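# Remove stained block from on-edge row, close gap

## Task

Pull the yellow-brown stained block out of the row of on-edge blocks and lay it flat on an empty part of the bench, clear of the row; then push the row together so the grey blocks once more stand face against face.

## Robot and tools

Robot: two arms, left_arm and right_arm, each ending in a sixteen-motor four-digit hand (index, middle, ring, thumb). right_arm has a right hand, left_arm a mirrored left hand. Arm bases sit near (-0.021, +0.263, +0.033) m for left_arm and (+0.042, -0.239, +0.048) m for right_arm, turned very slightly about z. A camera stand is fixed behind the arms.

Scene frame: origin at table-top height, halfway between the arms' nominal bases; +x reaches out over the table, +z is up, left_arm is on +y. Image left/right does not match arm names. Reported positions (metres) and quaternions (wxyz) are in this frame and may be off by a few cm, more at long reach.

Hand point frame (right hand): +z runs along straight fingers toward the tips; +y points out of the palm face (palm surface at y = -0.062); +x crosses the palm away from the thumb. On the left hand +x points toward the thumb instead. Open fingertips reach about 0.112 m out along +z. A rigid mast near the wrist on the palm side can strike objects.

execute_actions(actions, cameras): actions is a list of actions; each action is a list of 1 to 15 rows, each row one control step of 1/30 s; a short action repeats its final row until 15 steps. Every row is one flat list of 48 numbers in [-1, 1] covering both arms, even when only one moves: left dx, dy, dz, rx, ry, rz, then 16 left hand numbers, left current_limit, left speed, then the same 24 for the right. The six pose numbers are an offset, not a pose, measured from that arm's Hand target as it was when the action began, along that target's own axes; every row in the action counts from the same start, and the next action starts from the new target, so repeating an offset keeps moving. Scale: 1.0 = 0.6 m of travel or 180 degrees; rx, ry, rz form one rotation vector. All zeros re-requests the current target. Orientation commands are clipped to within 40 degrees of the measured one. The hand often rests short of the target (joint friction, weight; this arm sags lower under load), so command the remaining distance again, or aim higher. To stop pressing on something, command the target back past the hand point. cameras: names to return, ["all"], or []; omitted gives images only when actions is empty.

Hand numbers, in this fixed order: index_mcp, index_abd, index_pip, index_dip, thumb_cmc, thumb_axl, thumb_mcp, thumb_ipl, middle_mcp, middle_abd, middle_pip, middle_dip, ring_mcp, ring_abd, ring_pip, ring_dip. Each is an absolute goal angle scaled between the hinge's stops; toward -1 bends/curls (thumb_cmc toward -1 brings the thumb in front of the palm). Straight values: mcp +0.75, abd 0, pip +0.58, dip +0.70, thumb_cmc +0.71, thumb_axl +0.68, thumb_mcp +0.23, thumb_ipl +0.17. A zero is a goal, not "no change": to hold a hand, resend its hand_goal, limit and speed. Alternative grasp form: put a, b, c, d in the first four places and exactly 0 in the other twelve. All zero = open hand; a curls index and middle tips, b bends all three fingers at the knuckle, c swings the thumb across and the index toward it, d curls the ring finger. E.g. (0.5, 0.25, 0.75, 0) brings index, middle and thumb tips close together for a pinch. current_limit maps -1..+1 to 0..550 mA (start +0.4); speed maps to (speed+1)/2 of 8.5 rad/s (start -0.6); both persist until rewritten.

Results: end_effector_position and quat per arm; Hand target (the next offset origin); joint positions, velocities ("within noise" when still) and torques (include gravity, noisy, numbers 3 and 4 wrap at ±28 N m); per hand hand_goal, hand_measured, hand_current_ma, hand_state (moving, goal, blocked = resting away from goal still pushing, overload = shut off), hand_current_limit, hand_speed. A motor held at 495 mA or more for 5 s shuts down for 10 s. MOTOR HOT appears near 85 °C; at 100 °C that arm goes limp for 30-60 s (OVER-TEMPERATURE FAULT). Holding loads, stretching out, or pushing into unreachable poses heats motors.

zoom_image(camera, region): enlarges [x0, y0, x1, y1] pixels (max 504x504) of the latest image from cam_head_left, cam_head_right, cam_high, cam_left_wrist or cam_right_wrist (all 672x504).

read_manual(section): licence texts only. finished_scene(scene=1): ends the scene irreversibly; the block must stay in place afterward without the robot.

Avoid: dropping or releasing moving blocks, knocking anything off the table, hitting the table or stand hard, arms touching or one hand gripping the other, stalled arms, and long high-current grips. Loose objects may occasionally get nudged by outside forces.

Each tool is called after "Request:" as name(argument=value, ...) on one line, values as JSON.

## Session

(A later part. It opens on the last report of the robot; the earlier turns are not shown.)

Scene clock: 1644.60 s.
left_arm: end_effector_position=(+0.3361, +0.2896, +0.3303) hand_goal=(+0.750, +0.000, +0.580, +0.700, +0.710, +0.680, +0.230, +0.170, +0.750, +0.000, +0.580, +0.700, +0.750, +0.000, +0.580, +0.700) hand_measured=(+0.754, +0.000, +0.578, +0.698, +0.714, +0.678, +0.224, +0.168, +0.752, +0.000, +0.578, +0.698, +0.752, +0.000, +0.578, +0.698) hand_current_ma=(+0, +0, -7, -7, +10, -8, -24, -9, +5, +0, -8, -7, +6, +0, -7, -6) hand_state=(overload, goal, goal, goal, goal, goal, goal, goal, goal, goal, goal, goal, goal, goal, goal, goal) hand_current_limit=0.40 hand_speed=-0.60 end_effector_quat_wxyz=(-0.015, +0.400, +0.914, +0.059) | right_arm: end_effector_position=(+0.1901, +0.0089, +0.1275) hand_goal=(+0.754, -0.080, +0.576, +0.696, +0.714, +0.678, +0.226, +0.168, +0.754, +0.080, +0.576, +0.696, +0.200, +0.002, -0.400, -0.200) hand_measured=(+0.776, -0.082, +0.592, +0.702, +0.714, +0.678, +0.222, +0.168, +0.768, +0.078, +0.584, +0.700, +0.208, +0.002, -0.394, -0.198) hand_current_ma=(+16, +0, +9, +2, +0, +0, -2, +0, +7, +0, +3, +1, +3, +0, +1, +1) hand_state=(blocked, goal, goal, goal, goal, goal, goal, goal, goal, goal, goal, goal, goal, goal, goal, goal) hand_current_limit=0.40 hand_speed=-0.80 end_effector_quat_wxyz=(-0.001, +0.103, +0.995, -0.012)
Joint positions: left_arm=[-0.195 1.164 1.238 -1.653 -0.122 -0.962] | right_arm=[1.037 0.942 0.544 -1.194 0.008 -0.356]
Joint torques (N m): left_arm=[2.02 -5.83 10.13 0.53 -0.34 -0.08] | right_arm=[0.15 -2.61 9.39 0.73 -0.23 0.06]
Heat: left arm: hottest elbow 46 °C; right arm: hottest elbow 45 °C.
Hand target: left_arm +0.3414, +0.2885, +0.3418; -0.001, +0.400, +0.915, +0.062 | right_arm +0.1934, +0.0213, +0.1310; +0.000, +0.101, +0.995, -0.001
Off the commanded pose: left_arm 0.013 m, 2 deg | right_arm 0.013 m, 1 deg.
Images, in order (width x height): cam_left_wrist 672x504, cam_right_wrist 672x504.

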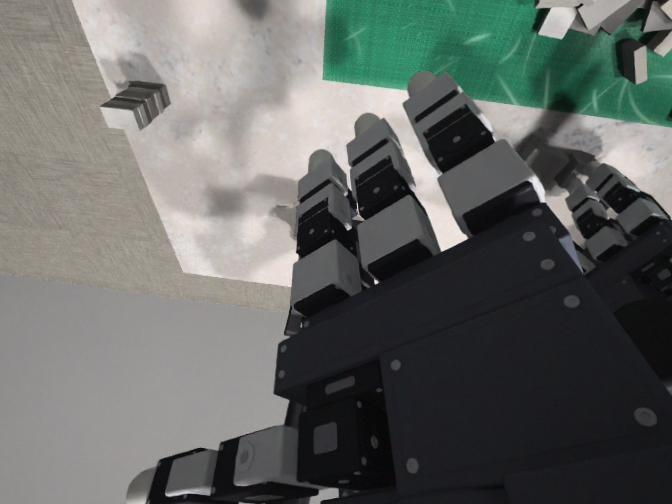

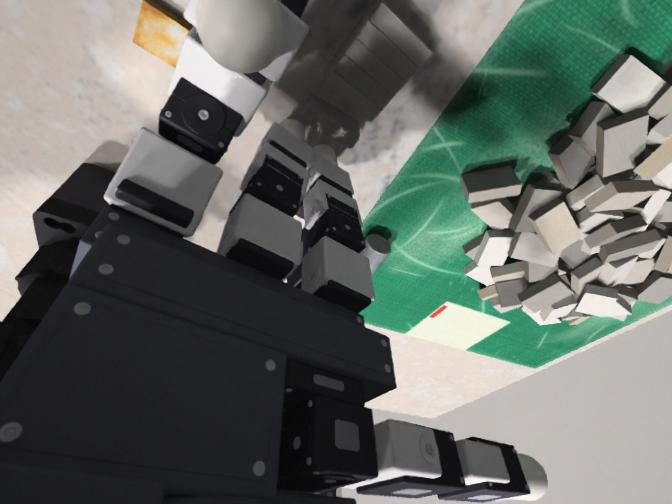

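Request:
execute_actions(actions=[[[0,0,0,0,0,0,0,0,0,0,0,0,0,0,0,0,0,0,0,0,0,0,0.4,-0.6,0,0.008,-0.016,0,0,0,0.754,-0.08,0.576,0.696,0.714,0.678,0.226,0.168,0.754,0.08,0.576,0.696,0.2,0.001,-0.4,-0.2,0.4,-0.8]]], cameras=["cam_right_wrist","cam_left_wrist"])

Request:
zoom_image(camera="cam_right_wrist", region=[240, 20, 400, 160])

Request:
zoom_image(camera="cam_left_wrist", region=[520, 120, 640, 210])

Scene clock: 1657.33 s.
left_arm: end_effector_position=(+0.3361, +0.2896, +0.3303) hand_goal=(+0.750, +0.000, +0.580, +0.700, +0.710, +0.680, +0.230, +0.170, +0.750, +0.000, +0.580, +0.700, +0.750, +0.000, +0.580, +0.700) hand_measured=(+0.754, +0.000, +0.578, +0.698, +0.714, +0.678, +0.224, +0.168, +0.752, +0.000, +0.578, +0.698, +0.752, +0.000, +0.578, +0.698) hand_current_ma=(+0, +0, -7, -7, +10, -8, -24, -9, +5, +0, -8, -7, +6, +0, -7, -6) hand_state=(overload, goal, goal, goal, goal, goal, goal, goal, goal, goal, goal, goal, goal, goal, goal, goal) hand_current_limit=0.40 hand_speed=-0.60 end_effector_quat_wxyz=(-0.015, +0.400, +0.914, +0.059) | right_arm: end_effector_position=(+0.1898, +0.0119, +0.1286) hand_goal=(+0.754, -0.080, +0.576, +0.696, +0.714, +0.678, +0.226, +0.168, +0.754, +0.080, +0.576, +0.696, +0.200, +0.002, -0.400, -0.200) hand_measured=(+0.772, -0.078, +0.590, +0.702, +0.714, +0.678, +0.222, +0.168, +0.754, +0.078, +0.578, +0.698, +0.208, +0.002, -0.394, -0.198) hand_current_ma=(+13, +0, +8, +2, +0, +0, -2, +0, +0, +0, +0, +0, +3, +0, +1, +1) hand_state=(goal, goal, goal, goal, goal, goal, goal, goal, goal, goal, goal, goal, goal, goal, goal, goal) hand_current_limit=0.40 hand_speed=-0.80 end_effector_quat_wxyz=(-0.002, +0.103, +0.995, -0.011)
Joint positions: left_arm=[-0.195 1.164 1.238 -1.653 -0.122 -0.962] | right_arm=[1.045 0.949 0.55 -1.194 0.006 -0.348]
Joint torques (N m): left_arm=[2.08 -5.77 10.11 0.54 -0.34 -0.08] | right_arm=[0.26 -3.19 11.06 -0.14 -0.19 0.09]
Heat: left arm: hottest elbow 46 °C; right arm: hottest elbow 44 °C.
Hand target: left_arm +0.3414, +0.2885, +0.3418; -0.001, +0.400, +0.915, +0.062 | right_arm +0.1943, +0.0261, +0.1407; +0.000, +0.101, +0.995, +0.000
Off the commanded pose: left_arm 0.013 m, 2 deg | right_arm 0.019 m, 1 deg.
Images, in order (width x height): cam_left_wrist 672x504, cam_right_wrist 672x504.

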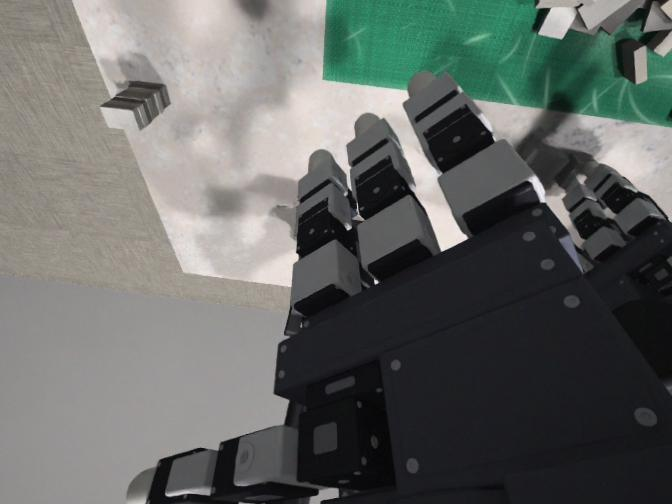

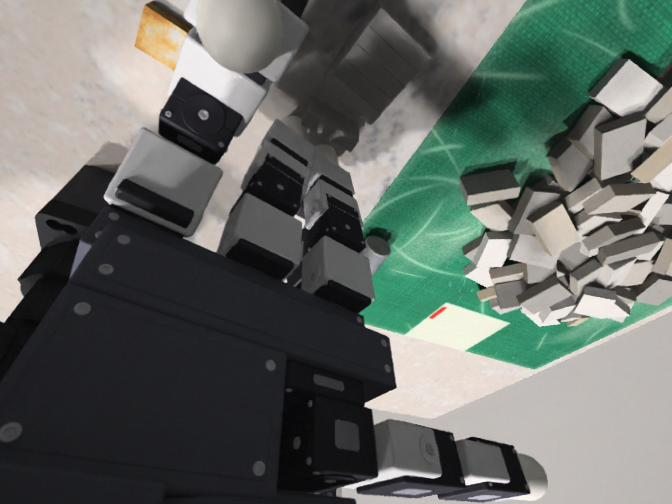

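Scaled by 3.150 from the camera's 672x504 image, which has a finer 960x720 frame.

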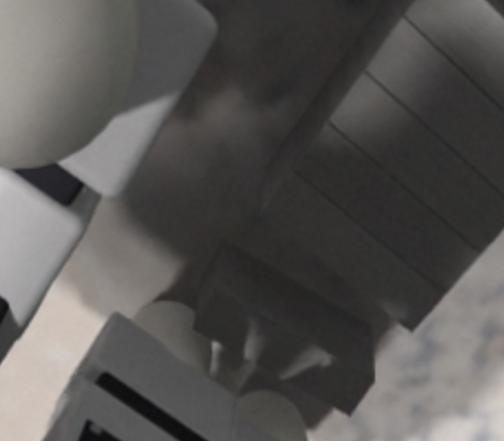

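Scaled by 4.200 from the camera's 672x504 image, which has a finer 960x720 frame.

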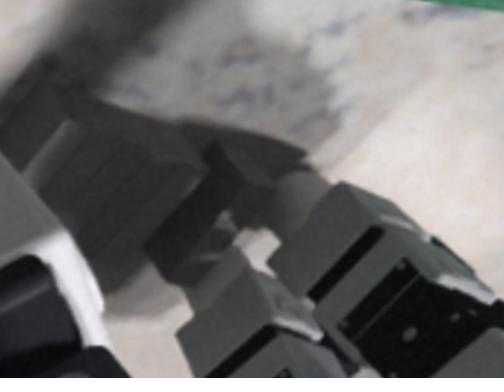

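Request:
execute_actions(actions=[[[0,0,0,0,0,0,0,0,0,0,0,0,0,0,0,0,0,0,0,0,0,0,0.4,-0.6,0,0.012,-0.003,0,0,0,0.754,-0.08,0.576,0.696,0.714,0.678,0.226,0.168,0.754,0.08,0.576,0.696,0.2,0.001,-0.4,-0.2,0.4,-0.8]],[[0,0,0,0,0,0,0,0,0,0,0,0,0,0,0,0,0,0,0,0,0,0,0.4,-0.6,0,0.008,0,0,0,0,0.754,-0.08,0.576,0.696,0.714,0.678,0.226,0.168,0.754,0.08,0.576,0.696,0.2,0.001,-0.4,-0.2,0.4,-0.8]]], cameras=["cam_right_wrist","cam_left_wrist"])

Request:
zoom_image(camera="cam_right_wrist", region=[240, 20, 400, 160])

Request:
zoom_image(camera="cam_left_wrist", region=[520, 120, 640, 210])

Scene clock: 1668.17 s.
left_arm: end_effector_position=(+0.3361, +0.2896, +0.3303) hand_goal=(+0.750, +0.000, +0.580, +0.700, +0.710, +0.680, +0.230, +0.170, +0.750, +0.000, +0.580, +0.700, +0.750, +0.000, +0.580, +0.700) hand_measured=(+0.754, +0.000, +0.578, +0.698, +0.714, +0.678, +0.224, +0.168, +0.752, +0.000, +0.578, +0.698, +0.752, +0.000, +0.578, +0.698) hand_current_ma=(+0, +0, -7, -7, +10, -8, -24, -9, +5, +0, -8, -7, +6, +0, -7, -6) hand_state=(overload, goal, goal, goal, goal, goal, goal, goal, goal, goal, goal, goal, goal, goal, goal, goal) hand_current_limit=0.40 hand_speed=-0.60 end_effector_quat_wxyz=(-0.015, +0.400, +0.914, +0.059) | right_arm: end_effector_position=(+0.1899, +0.0197, +0.1279) hand_goal=(+0.754, -0.080, +0.576, +0.696, +0.714, +0.678, +0.226, +0.168, +0.754, +0.080, +0.576, +0.696, +0.200, +0.002, -0.400, -0.200) hand_measured=(+0.764, -0.078, +0.586, +0.702, +0.714, +0.678, +0.222, +0.168, +0.760, +0.078, +0.578, +0.698, +0.208, +0.002, -0.394, -0.198) hand_current_ma=(+4, +0, +4, +2, +0, +0, -2, +0, +1, +0, +0, +0, +3, +0, +1, +1) hand_state=(goal, goal, goal, goal, goal, goal, goal, goal, goal, goal, goal, goal, goal, goal, goal, goal) hand_current_limit=0.40 hand_speed=-0.80 end_effector_quat_wxyz=(-0.006, +0.102, +0.995, -0.018)
Joint positions: left_arm=[-0.195 1.164 1.238 -1.653 -0.122 -0.962] | right_arm=[1.062 0.986 0.572 -1.194 0.005 -0.332]
Joint torques (N m): left_arm=[1.96 -5.77 10.13 0.51 -0.33 -0.08] | right_arm=[0.32 -3.84 11.25 0.17 -0.14 0.11]
Heat: left arm: hottest elbow 47 °C; right arm: hottest elbow 44 °C.
Hand target: left_arm +0.3414, +0.2885, +0.3418; -0.001, +0.400, +0.915, +0.062 | right_arm +0.1967, +0.0378, +0.1424; +0.000, +0.101, +0.995, -0.001
Off the commanded pose: left_arm 0.013 m, 2 deg | right_arm 0.024 m, 2 deg.
Images, in order (width x height): cam_left_wrist 672x504, cam_right_wrist 672x504.

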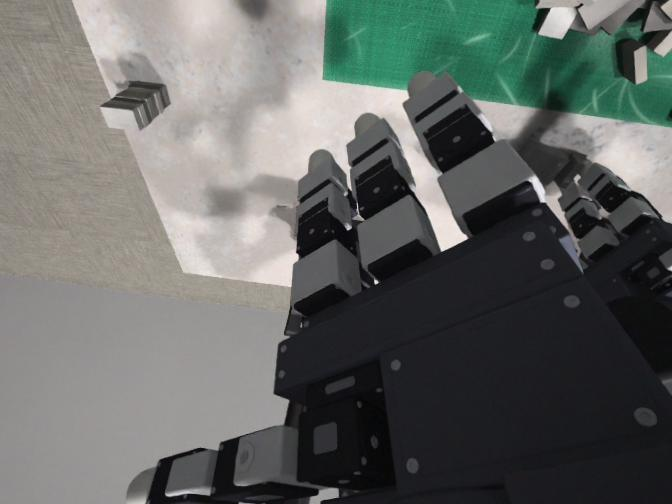

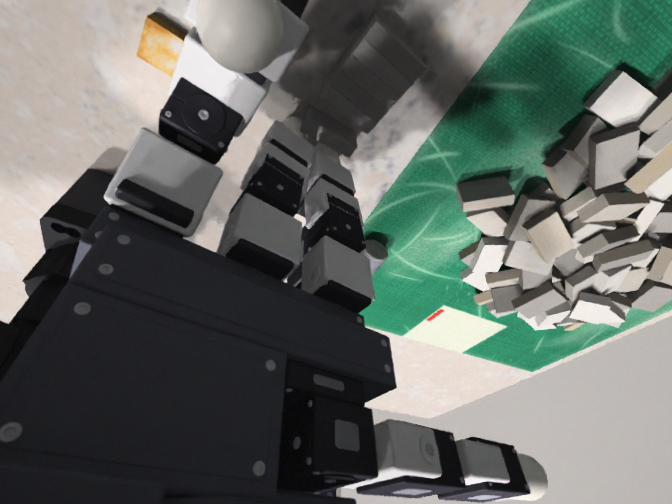

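Scaled by 3.150 from the camera's 672x504 image, which has a finer 960x720 frame.

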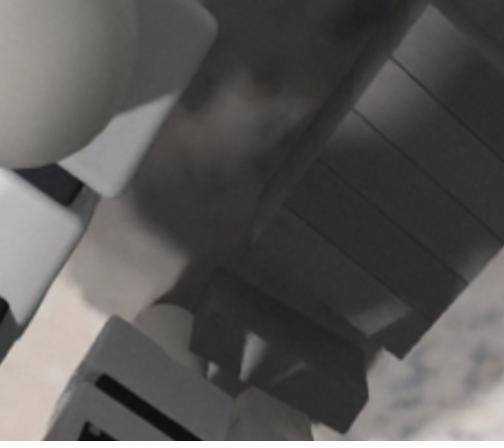

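Scaled by 4.200 from the camera's 672x504 image, which has a finer 960x720 frame.

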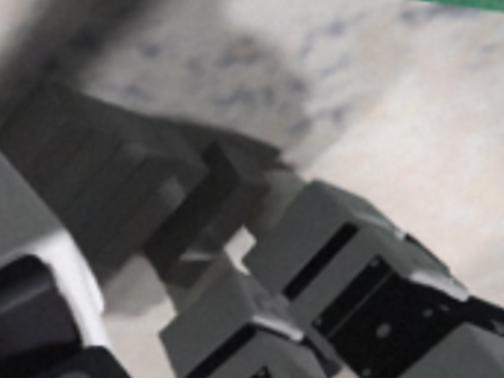

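Request:
execute_actions(actions=[[[0,0,0,0,0,0,0,0,0,0,0,0,0,0,0,0,0,0,0,0,0,0,0.4,-0.6,0,0,0,0,0,0,0.68,-0.08,0.576,0.696,0.714,0.678,0.226,0.168,0.68,0.08,0.576,0.696,0.2,0.001,-0.4,-0.2,0.4,-0.94]]], cameras=["cam_right_wrist","cam_left_wrist"])

Request:
zoom_image(camera="cam_right_wrist", region=[240, 20, 400, 160])

Request:
zoom_image(camera="cam_left_wrist", region=[520, 120, 640, 210])

Scene clock: 1691.83 s.
left_arm: end_effector_position=(+0.3361, +0.2896, +0.3303) hand_goal=(+0.750, +0.000, +0.580, +0.700, +0.710, +0.680, +0.230, +0.170, +0.750, +0.000, +0.580, +0.700, +0.750, +0.000, +0.580, +0.700) hand_measured=(+0.754, +0.000, +0.578, +0.698, +0.714, +0.678, +0.224, +0.168, +0.752, +0.000, +0.578, +0.698, +0.752, +0.000, +0.578, +0.698) hand_current_ma=(+0, +0, -7, -7, +10, -8, -24, -9, +5, +0, -8, -7, +6, +0, -7, -6) hand_state=(overload, goal, goal, goal, goal, goal, goal, goal, goal, goal, goal, goal, goal, goal, goal, goal) hand_current_limit=0.40 hand_speed=-0.60 end_effector_quat_wxyz=(-0.015, +0.400, +0.914, +0.059) | right_arm: end_effector_position=(+0.1902, +0.0196, +0.1279) hand_goal=(+0.680, -0.080, +0.576, +0.696, +0.714, +0.678, +0.226, +0.168, +0.680, +0.080, +0.576, +0.696, +0.200, +0.002, -0.400, -0.200) hand_measured=(+0.742, -0.078, +0.598, +0.706, +0.714, +0.678, +0.222, +0.168, +0.690, +0.078, +0.584, +0.700, +0.208, +0.002, -0.394, -0.198) hand_current_ma=(+100, +0, +15, +4, +0, +0, -2, +0, +5, +0, +3, +1, +3, +0, +1, +1) hand_state=(blocked, goal, blocked, goal, goal, goal, goal, goal, goal, goal, goal, goal, goal, goal, goal, goal) hand_current_limit=0.40 hand_speed=-0.94 end_effector_quat_wxyz=(-0.006, +0.104, +0.994, -0.018)
Joint positions: left_arm=[-0.195 1.164 1.238 -1.653 -0.122 -0.962] | right_arm=[1.062 0.986 0.572 -1.194 0.005 -0.329]
Joint torques (N m): left_arm=[2.14 -5.89 10.1 0.54 -0.34 -0.08] | right_arm=[0.21 -3.96 11.28 0.17 -0.14 0.07]
Heat: left arm: hottest elbow 47 °C; right arm: hottest elbow 45 °C.
Hand target: left_arm +0.3414, +0.2885, +0.3418; -0.001, +0.400, +0.915, +0.062 | right_arm +0.1967, +0.0378, +0.1424; +0.000, +0.101, +0.995, -0.001
Off the commanded pose: left_arm 0.013 m, 2 deg | right_arm 0.024 m, 2 deg.
Images, in order (width x height): cam_left_wrist 672x504, cam_right_wrist 672x504.

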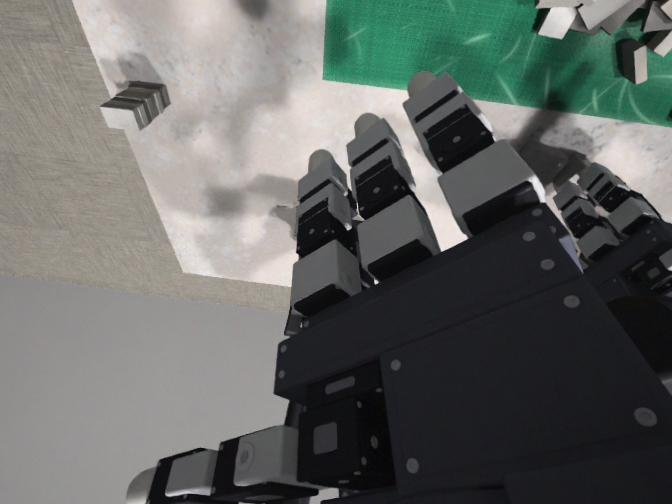

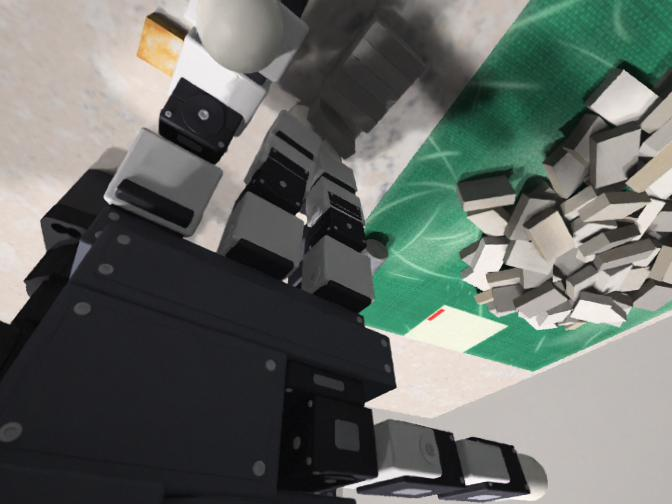

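Scaled by 3.150 from the camera's 672x504 image, which has a finer 960x720 frame.

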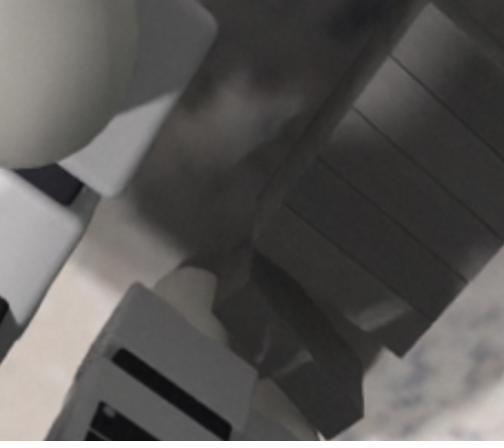

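Scaled by 4.200 from the camera's 672x504 image, which has a finer 960x720 frame.

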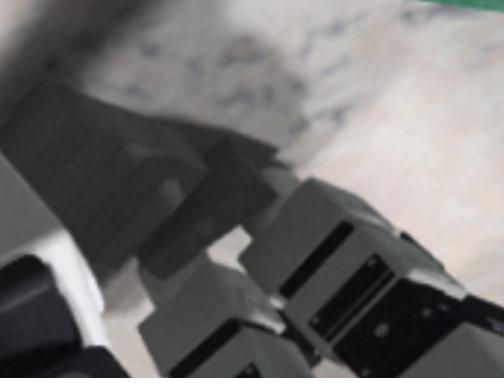

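Request:
execute_actions(actions=[[[0,0,0,0,0,0,0,0,0,0,0,0,0,0,0,0,0,0,0,0,0,0,0.4,-0.6,0,0,-0.01,0,0,0,0.66,-0.08,0.576,0.696,0.714,0.678,0.226,0.168,0.69,0.08,0.576,0.696,0.2,0.001,-0.4,-0.2,0.4,-0.94]]], cameras=["cam_right_wrist","cam_left_wrist"])

Request:
zoom_image(camera="cam_right_wrist", region=[240, 20, 400, 160])

Request:
zoom_image(camera="cam_left_wrist", region=[520, 120, 640, 210])

Scene clock: 1708.47 s.
left_arm: end_effector_position=(+0.3361, +0.2896, +0.3303) hand_goal=(+0.750, +0.000, +0.580, +0.700, +0.710, +0.680, +0.230, +0.170, +0.750, +0.000, +0.580, +0.700, +0.750, +0.000, +0.580, +0.700) hand_measured=(+0.754, +0.000, +0.578, +0.698, +0.714, +0.678, +0.224, +0.168, +0.752, +0.000, +0.578, +0.698, +0.752, +0.000, +0.578, +0.698) hand_current_ma=(+0, +0, -7, -7, +10, -8, -24, -9, +5, +0, -8, -7, +6, +0, -7, -6) hand_state=(overload, goal, goal, goal, goal, goal, goal, goal, goal, goal, goal, goal, goal, goal, goal, goal) hand_current_limit=0.40 hand_speed=-0.60 end_effector_quat_wxyz=(-0.015, +0.400, +0.914, +0.059) | right_arm: end_effector_position=(+0.1913, +0.0214, +0.1311) hand_goal=(+0.660, -0.080, +0.576, +0.696, +0.714, +0.678, +0.226, +0.168, +0.690, +0.080, +0.576, +0.696, +0.200, +0.002, -0.400, -0.200) hand_measured=(+0.682, -0.078, +0.592, +0.704, +0.714, +0.678, +0.222, +0.168, +0.692, +0.078, +0.580, +0.698, +0.208, +0.002, -0.394, -0.198) hand_current_ma=(+18, +0, +9, +3, +0, +0, -2, +0, +0, +0, +1, +0, +3, +0, +1, +1) hand_state=(blocked, goal, goal, goal, goal, goal, goal, goal, goal, goal, goal, goal, goal, goal, goal, goal) hand_current_limit=0.40 hand_speed=-0.94 end_effector_quat_wxyz=(-0.005, +0.104, +0.994, -0.016)
Joint positions: left_arm=[-0.195 1.164 1.238 -1.653 -0.122 -0.962] | right_arm=[1.062 0.986 0.58 -1.199 0.005 -0.329]
Joint torques (N m): left_arm=[2.08 -5.83 10.13 0.51 -0.34 -0.07] | right_arm=[0.21 -4.48 11.58 -0.29 -0.14 0.07]
Heat: left arm: hottest elbow 47 °C; right arm: hottest elbow 46 °C.
Hand target: left_arm +0.3414, +0.2885, +0.3418; -0.001, +0.400, +0.915, +0.062 | right_arm +0.1967, +0.0377, +0.1484; +0.000, +0.101, +0.995, -0.001
Off the commanded pose: left_arm 0.013 m, 2 deg | right_arm 0.024 m, 2 deg.
Images, in order (width x height): cam_left_wrist 672x504, cam_right_wrist 672x504.

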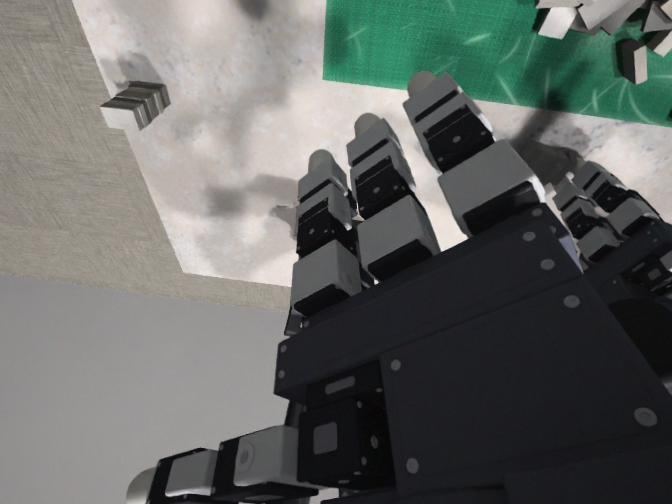

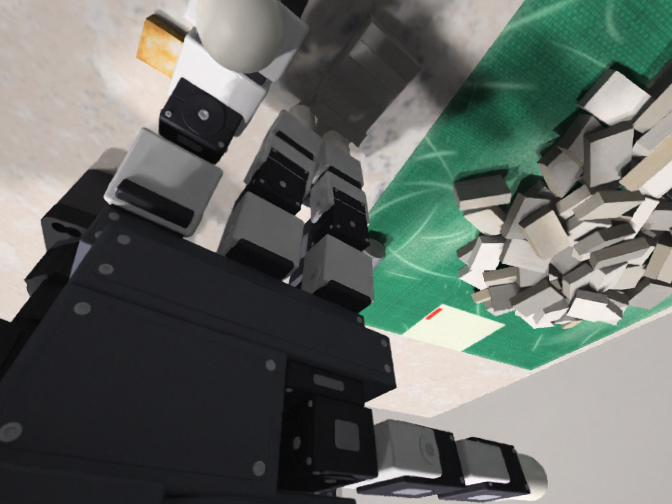

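Scaled by 3.150 from the camera's 672x504 image, which has a finer 960x720 frame.

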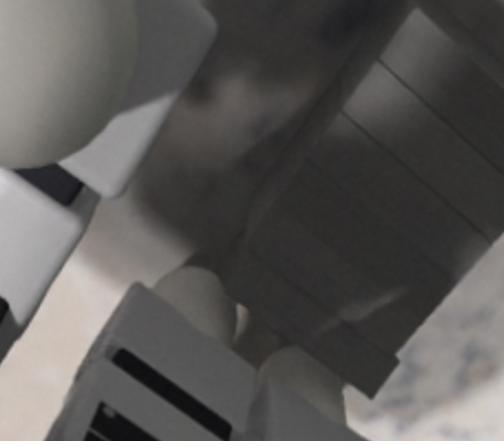

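Scaled by 4.200 from the camera's 672x504 image, which has a finer 960x720 frame.

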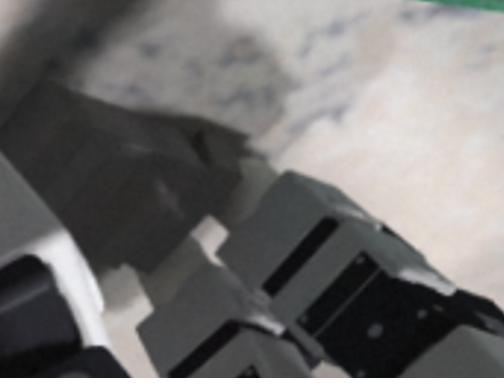

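Request:
execute_actions(actions=[[[0,0,0,0,0,0,0,0,0,0,0,0,0,0,0,0,0,0,0,0,0,0,0.4,-0.6,0,0,0,0,0,0,0.62,-0.08,0.576,0.696,0.714,0.678,0.226,0.168,0.62,0.08,0.576,0.696,0.2,0.001,-0.4,-0.2,0.4,-0.96]],[[0,0,0,0,0,0,0,0,0,0,0,0,0,0,0,0,0,0,0,0,0,0,0.4,-0.6,0,0,0,0,0,0,0.6,-0.08,0.576,0.696,0.714,0.678,0.226,0.168,0.6,0.08,0.576,0.696,0.2,0.001,-0.4,-0.2,0.4,-0.96]]], cameras=["cam_right_wrist","cam_left_wrist"])

Request:
zoom_image(camera="cam_right_wrist", region=[280, 0, 420, 160])

Request:
zoom_image(camera="cam_left_wrist", region=[520, 120, 640, 210])

Scene clock: 1724.23 s.
left_arm: end_effector_position=(+0.3361, +0.2896, +0.3303) hand_goal=(+0.750, +0.000, +0.580, +0.700, +0.710, +0.680, +0.230, +0.170, +0.750, +0.000, +0.580, +0.700, +0.750, +0.000, +0.580, +0.700) hand_measured=(+0.754, +0.000, +0.578, +0.698, +0.714, +0.678, +0.224, +0.168, +0.752, +0.000, +0.578, +0.698, +0.752, +0.000, +0.578, +0.698) hand_current_ma=(+0, +0, -7, -7, +10, -8, -24, -9, +5, +0, -8, -7, +6, +0, -7, -6) hand_state=(overload, goal, goal, goal, goal, goal, goal, goal, goal, goal, goal, goal, goal, goal, goal, goal) hand_current_limit=0.40 hand_speed=-0.60 end_effector_quat_wxyz=(-0.015, +0.400, +0.914, +0.059) | right_arm: end_effector_position=(+0.1907, +0.0205, +0.1307) hand_goal=(+0.600, -0.080, +0.576, +0.696, +0.714, +0.678, +0.226, +0.168, +0.600, +0.080, +0.576, +0.696, +0.200, +0.002, -0.400, -0.200) hand_measured=(+0.638, -0.076, +0.592, +0.704, +0.714, +0.678, +0.222, +0.168, +0.642, +0.080, +0.586, +0.700, +0.208, +0.002, -0.394, -0.198) hand_current_ma=(+45, +0, +9, +3, +0, +0, -2, +0, +53, +0, +4, +1, +3, +0, +1, +1) hand_state=(blocked, goal, goal, goal, goal, goal, goal, goal, blocked, goal, goal, goal, goal, goal, goal, goal) hand_current_limit=0.40 hand_speed=-0.96 end_effector_quat_wxyz=(-0.006, +0.104, +0.994, -0.018)
Joint positions: left_arm=[-0.195 1.164 1.238 -1.653 -0.122 -0.962] | right_arm=[1.062 0.986 0.58 -1.203 0.005 -0.328]
Joint torques (N m): left_arm=[2.02 -5.83 10.11 0.51 -0.34 -0.08] | right_arm=[0.32 -4.72 11.56 -0.2 -0.13 0.07]
Heat: left arm: hottest elbow 47 °C; right arm: hottest elbow 47 °C.
Hand target: left_arm +0.3414, +0.2885, +0.3418; -0.001, +0.400, +0.915, +0.062 | right_arm +0.1967, +0.0377, +0.1484; +0.000, +0.101, +0.995, -0.001
Off the commanded pose: left_arm 0.013 m, 2 deg | right_arm 0.025 m, 2 deg.
Images, in order (width x height): cam_left_wrist 672x504, cam_right_wrist 672x504.

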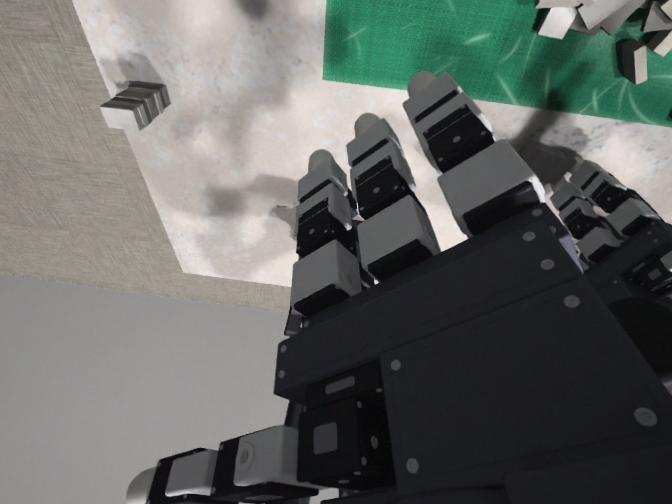

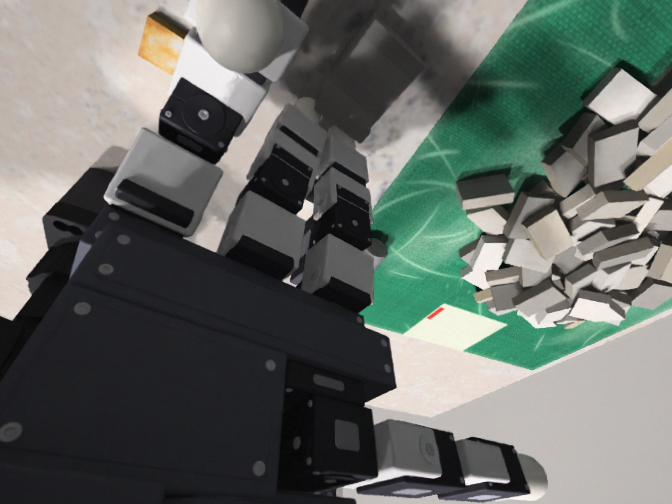

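Scaled by 3.150 from the camera's 672x504 image, which has a finer 960x720 frame.

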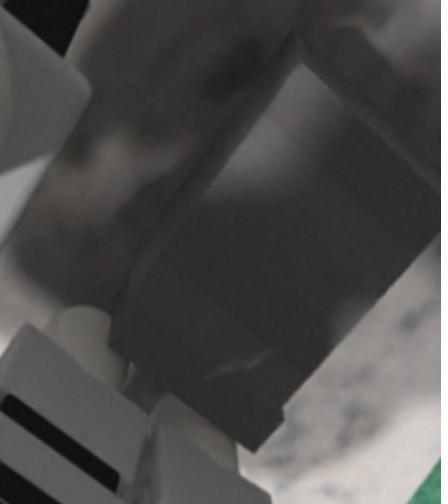

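Scaled by 4.200 from the camera's 672x504 image, which has a finer 960x720 frame.

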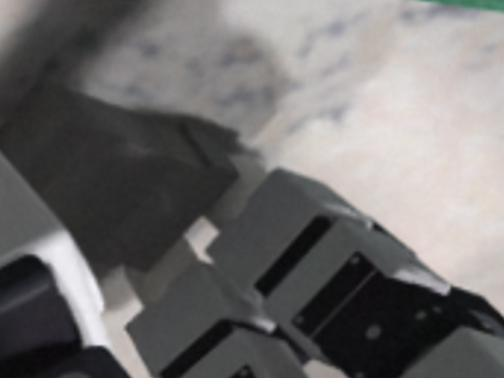

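Request:
execute_actions(actions=[[[0,0,0,0,0,0,0,0,0,0,0,0,0,0,0,0,0,0,0,0,0,0,0.4,-0.6,0,-0.04,0,0,0,0,0.8,-0.08,0.576,0.696,0.714,0.678,0.226,0.168,0.8,0.08,0.576,0.696,0.2,0.001,-0.4,-0.2,0.4,-0.9]],[[0,0,0,0,0,0,0,0,0,0,0,0,0,0,0,0,0,0,0,0,0,0,0.4,-0.6,0,-0.04,-0.02,0,0,0,0.78,-0.08,0.576,0.696,0.714,0.678,0.226,0.168,0.78,0.08,0.576,0.696,0.2,0.001,-0.4,-0.2,0.4,-0.9]],[[0,0,0,0,0,0,0,0,0,0,0,0,0,0,0,0,0,0,0,0,0,0,0.4,-0.6,0,-0.05,-0.06,0,0,0,0.754,-0.05,0.576,0.696,0.714,0.678,0.226,0.168,0.754,0.05,0.576,0.696,0.2,0.001,-0.4,-0.2,0.4,-0.8]],[[0,0,0,0,0,0,0,0,0,0,0,0,0,0,0,0,0,0,0,0,0,0,0.4,-0.6,0,-0.05,-0.06,0,0,0,0.754,-0.001,0.576,0.696,0.714,0.678,0.226,0.168,0.754,0.001,0.576,0.696,0.2,0.001,-0.4,-0.2,0.4,-0.8]]], cameras=["all"])

Request:
zoom_image(camera="cam_left_wrist", region=[515, 130, 595, 190])

Request:
zoom_image(camera="cam_head_left", region=[350, 390, 440, 490])

Request:
zoom_image(camera="cam_head_right", region=[360, 390, 450, 490])

Scene clock: 1738.67 s.
left_arm: end_effector_position=(+0.3361, +0.2896, +0.3303) hand_goal=(+0.750, +0.000, +0.580, +0.700, +0.710, +0.680, +0.230, +0.170, +0.750, +0.000, +0.580, +0.700, +0.750, +0.000, +0.580, +0.700) hand_measured=(+0.754, +0.000, +0.578, +0.698, +0.714, +0.678, +0.224, +0.168, +0.752, +0.000, +0.578, +0.698, +0.752, +0.000, +0.578, +0.698) hand_current_ma=(+0, +0, -7, -7, +10, -8, -24, -9, +5, +0, -8, -7, +6, +0, -7, -6) hand_state=(overload, goal, goal, goal, goal, goal, goal, goal, goal, goal, goal, goal, goal, goal, goal, goal) hand_current_limit=0.40 hand_speed=-0.60 end_effector_quat_wxyz=(-0.015, +0.400, +0.914, +0.059) | right_arm: end_effector_position=(+0.1713, -0.0717, +0.2175) hand_goal=(+0.754, +0.000, +0.576, +0.696, +0.714, +0.678, +0.226, +0.168, +0.754, +0.002, +0.576, +0.696, +0.200, +0.002, -0.400, -0.200) hand_measured=(+0.752, -0.002, +0.576, +0.698, +0.712, +0.678, +0.222, +0.168, +0.752, +0.006, +0.576, +0.698, +0.208, +0.002, -0.394, -0.198) hand_current_ma=(+0, +0, +0, +0, +0, +0, -2, +0, +0, +0, +0, +0, +3, +0, +1, +1) hand_state=(goal, goal, goal, goal, goal, goal, goal, goal, goal, goal, goal, goal, goal, goal, goal, goal) hand_current_limit=0.40 hand_speed=-0.80 end_effector_quat_wxyz=(-0.004, +0.103, +0.995, -0.009)
Joint positions: left_arm=[-0.195 1.164 1.238 -1.653 -0.122 -0.962] | right_arm=[0.817 0.604 0.648 -1.633 0.006 -0.575]
Joint torques (N m): left_arm=[2.02 -5.77 10.14 0.55 -0.33 -0.08] | right_arm=[-0.97 0.03 11.78 -0.55 -0.14 -0.1]
Heat: left arm: hottest elbow 47 °C; right arm: hottest elbow 48 °C.
Hand target: left_arm +0.3414, +0.2885, +0.3418; -0.001, +0.400, +0.915, +0.062 | right_arm +0.1750, -0.0680, +0.2325; +0.001, +0.101, +0.995, +0.000
Off the commanded pose: left_arm 0.013 m, 2 deg | right_arm 0.016 m, 1 deg.

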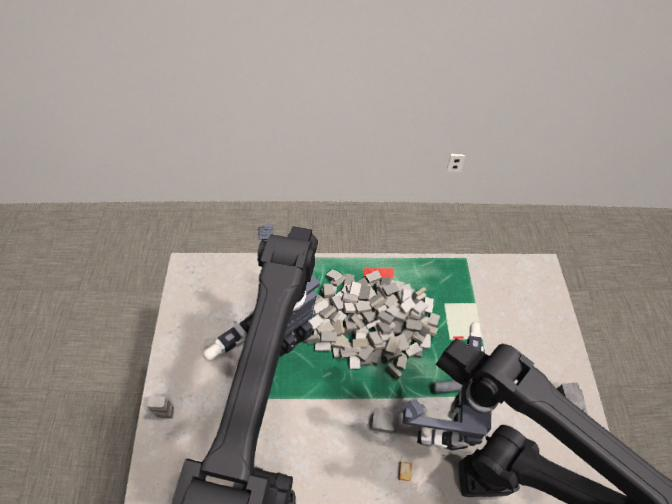

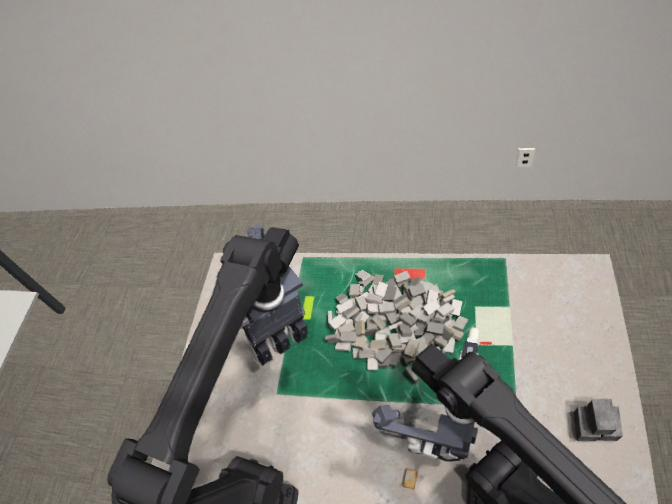

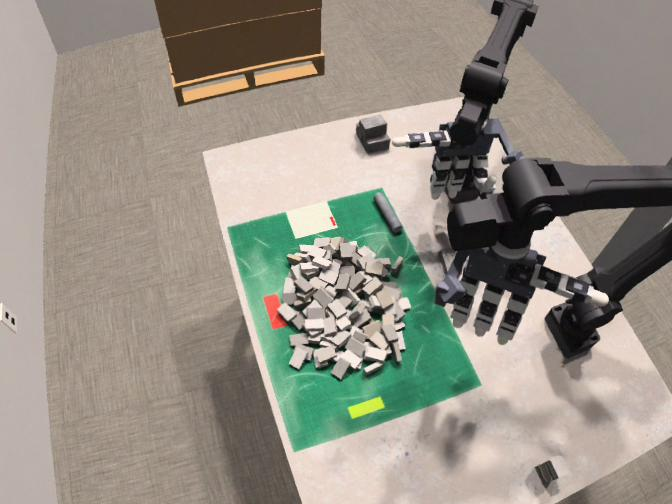

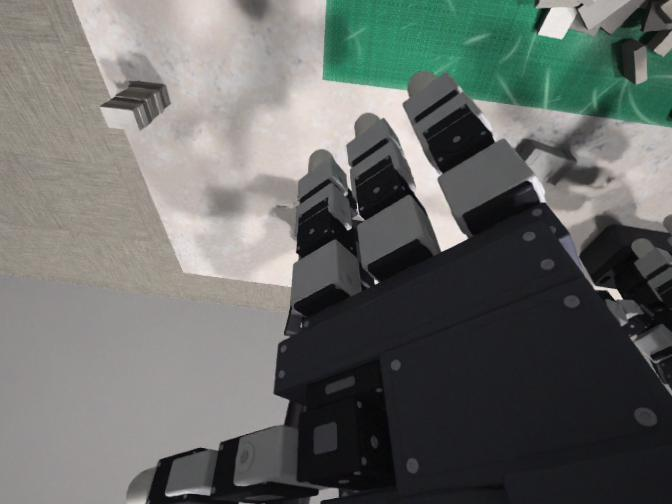

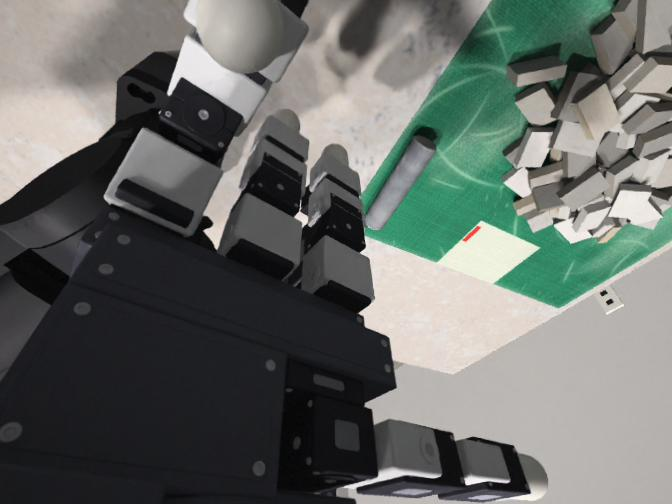

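Scaled by 6.300 from the camera's 672x504 image, which has a finer 960x720 frame.

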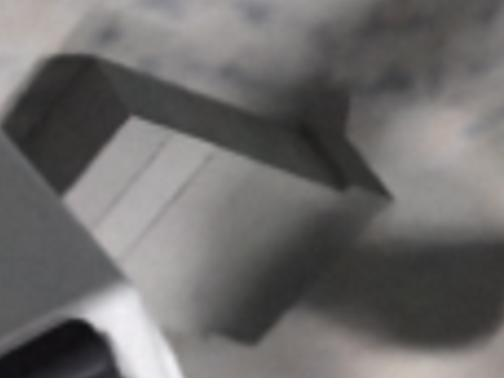

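Scaled by 5.040 from the camera's 672x504 image, which has a finer 960x720 frame.

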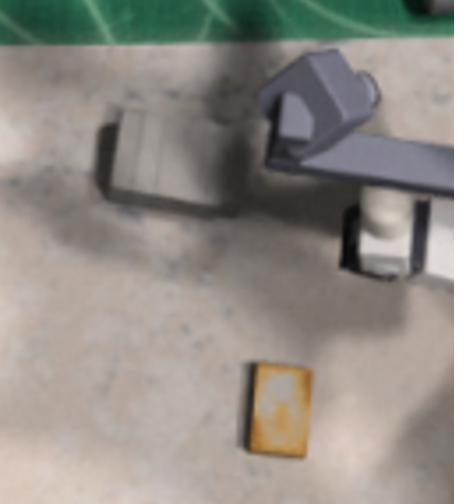

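Scaled by 5.040 from the camera's 672x504 image, which has a finer 960x720 frame.

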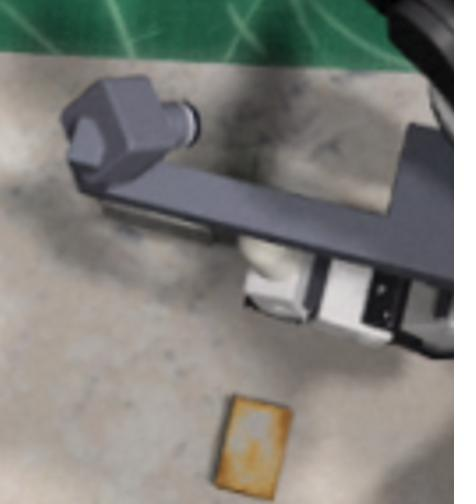

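Request:
execute_actions(actions=[[[0,0,0,0,0,0,0,0,0,0,0,0,0,0,0,0,0,0,0,0,0,0,0.4,-0.6,-0.079,-0.052,-0.044,0,0,0,0.754,0.001,0.576,0.696,0.714,0.678,0.226,0.168,0.754,0.001,0.576,0.696,0.2,0.001,-0.4,-0.2,0.4,-0.8]],[[0,0,0,0,0,0,0,0,0,0,0,0,0,0,0,0,0,0,0,0,0,0,0.4,-0.6,-0.079,-0.052,-0.044,0,0,0,0.754,0.001,0.576,0.696,0.714,0.678,0.226,0.168,0.754,0.001,0.576,0.696,0.2,0.001,-0.4,-0.2,0.4,-0.8]],[[0,0,0,0,0,0,0,0,0,0,0,0,0,0,0,0,0,0,0,0,0,0,0.4,-0.6,-0.079,-0.052,-0.044,0,0,0,0.754,0.001,0.576,0.696,0.714,0.678,0.226,0.168,0.754,0.001,0.576,0.696,0.2,0.001,-0.4,-0.2,0.4,-0.8]]], cameras=["cam_head_left","cam_head_right","cam_left_wrist"])

Request:
zoom_image(camera="cam_left_wrist", region=[515, 130, 595, 190])

Request:
zoom_image(camera="cam_head_left", region=[360, 400, 420, 440])

Request:
zoom_image(camera="cam_head_right", region=[370, 400, 430, 445])

Scene clock: 1763.00 s.
left_arm: end_effector_position=(+0.3361, +0.2896, +0.3303) hand_goal=(+0.750, +0.000, +0.580, +0.700, +0.710, +0.680, +0.230, +0.170, +0.750, +0.000, +0.580, +0.700, +0.750, +0.000, +0.580, +0.700) hand_measured=(+0.754, +0.000, +0.578, +0.698, +0.714, +0.678, +0.224, +0.168, +0.752, +0.000, +0.578, +0.698, +0.752, +0.000, +0.578, +0.698) hand_current_ma=(+0, +0, -7, -7, +10, -8, -24, -9, +5, +0, -8, -7, +6, +0, -7, -6) hand_state=(overload, goal, goal, goal, goal, goal, goal, goal, goal, goal, goal, goal, goal, goal, goal, goal) hand_current_limit=0.40 hand_speed=-0.60 end_effector_quat_wxyz=(-0.015, +0.400, +0.914, +0.059) | right_arm: end_effector_position=(+0.2909, -0.1906, +0.2999) hand_goal=(+0.754, +0.002, +0.576, +0.696, +0.714, +0.678, +0.226, +0.168, +0.754, +0.002, +0.576, +0.696, +0.200, +0.002, -0.400, -0.200) hand_measured=(+0.752, +0.000, +0.576, +0.698, +0.714, +0.678, +0.222, +0.168, +0.752, +0.002, +0.576, +0.698, +0.206, +0.002, -0.394, -0.198) hand_current_ma=(+0, +0, +0, +0, +0, +0, -2, +0, +0, +0, +0, +0, +2, +0, +1, +1) hand_state=(goal, goal, goal, goal, goal, goal, goal, goal, goal, goal, goal, goal, goal, goal, goal, goal) hand_current_limit=0.40 hand_speed=-0.80 end_effector_quat_wxyz=(-0.014, +0.111, +0.994, -0.002)
Joint positions: left_arm=[-0.195 1.164 1.238 -1.653 -0.122 -0.962] | right_arm=[-0.11 0.891 0.976 -1.684 0.004 -1.487]
Joint torques (N m): left_arm=[2.02 -5.71 10.13 0.55 -0.34 -0.08] | right_arm=[0.21 -4.89 11 -0.18 -0.23 -0.1]
Heat: left arm: hottest elbow 47 °C; right arm: hottest elbow 49 °C.
Hand target: left_arm +0.3414, +0.2885, +0.3418; -0.001, +0.400, +0.915, +0.062 | right_arm +0.2955, -0.1882, +0.3120; +0.000, +0.101, +0.995, -0.001
Off the commanded pose: left_arm 0.013 m, 2 deg | right_arm 0.013 m, 2 deg.
Images, in order (width x height): cam_head_left 672x504, cam_head_right 672x504, cam_left_wrist 672x504.

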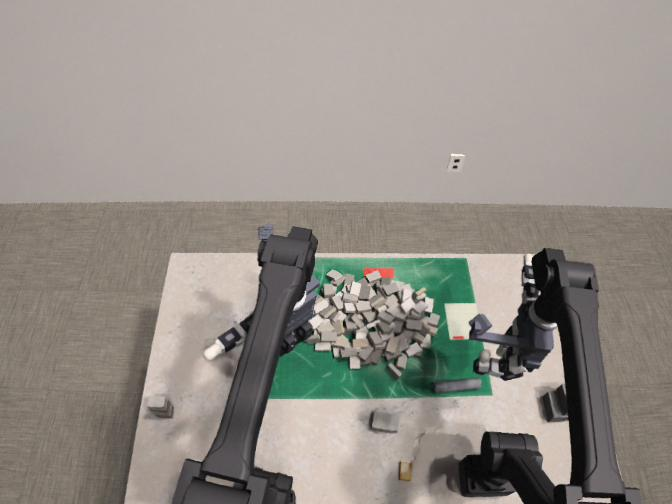

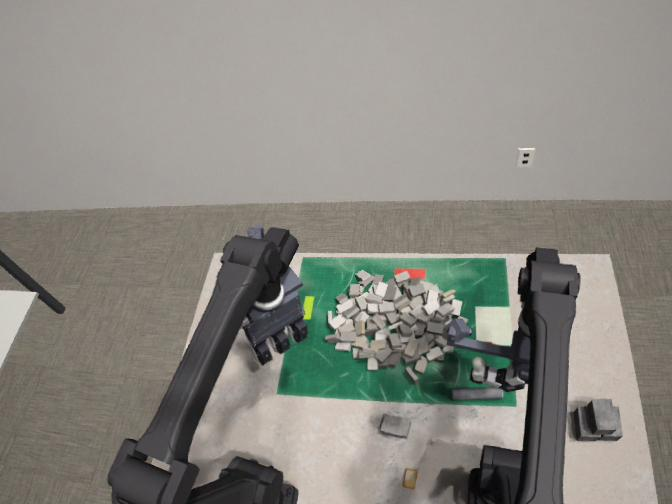

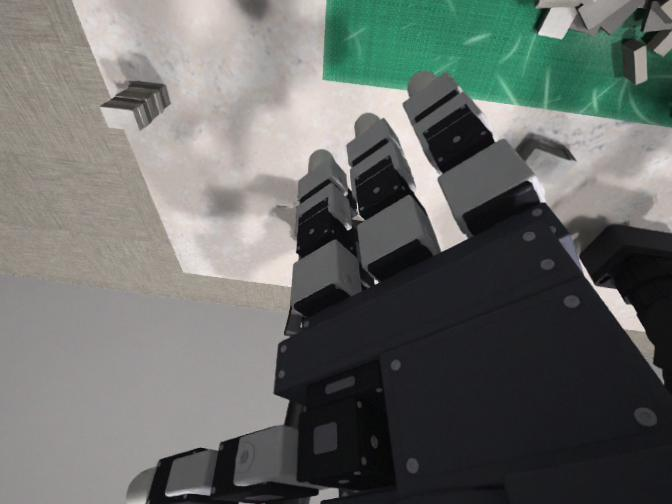

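Scaled by 6.300 from the camera's 672x504 image, which has a finer 960x720 frame.

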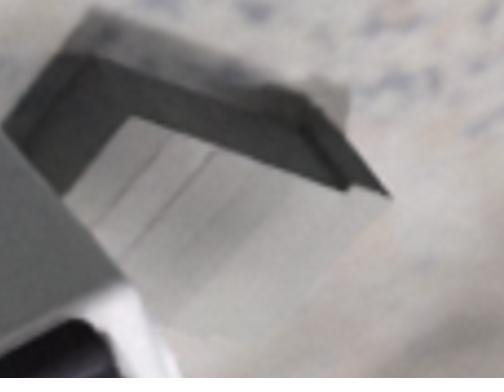

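Scaled by 8.400 from the camera's 672x504 image, which has a finer 960x720 frame.

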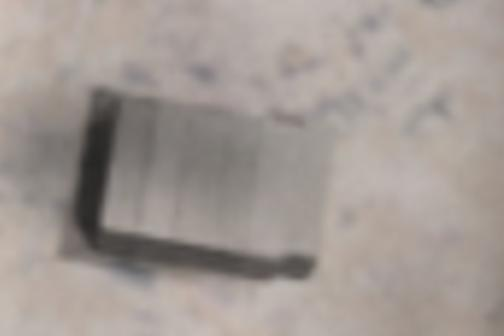

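Scaled by 8.400 from the camera's 672x504 image, which has a finer 960x720 frame.

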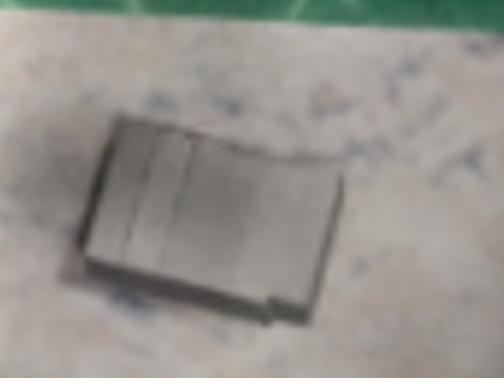

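Request:
finished_scene()

The scene is finished: the task was done.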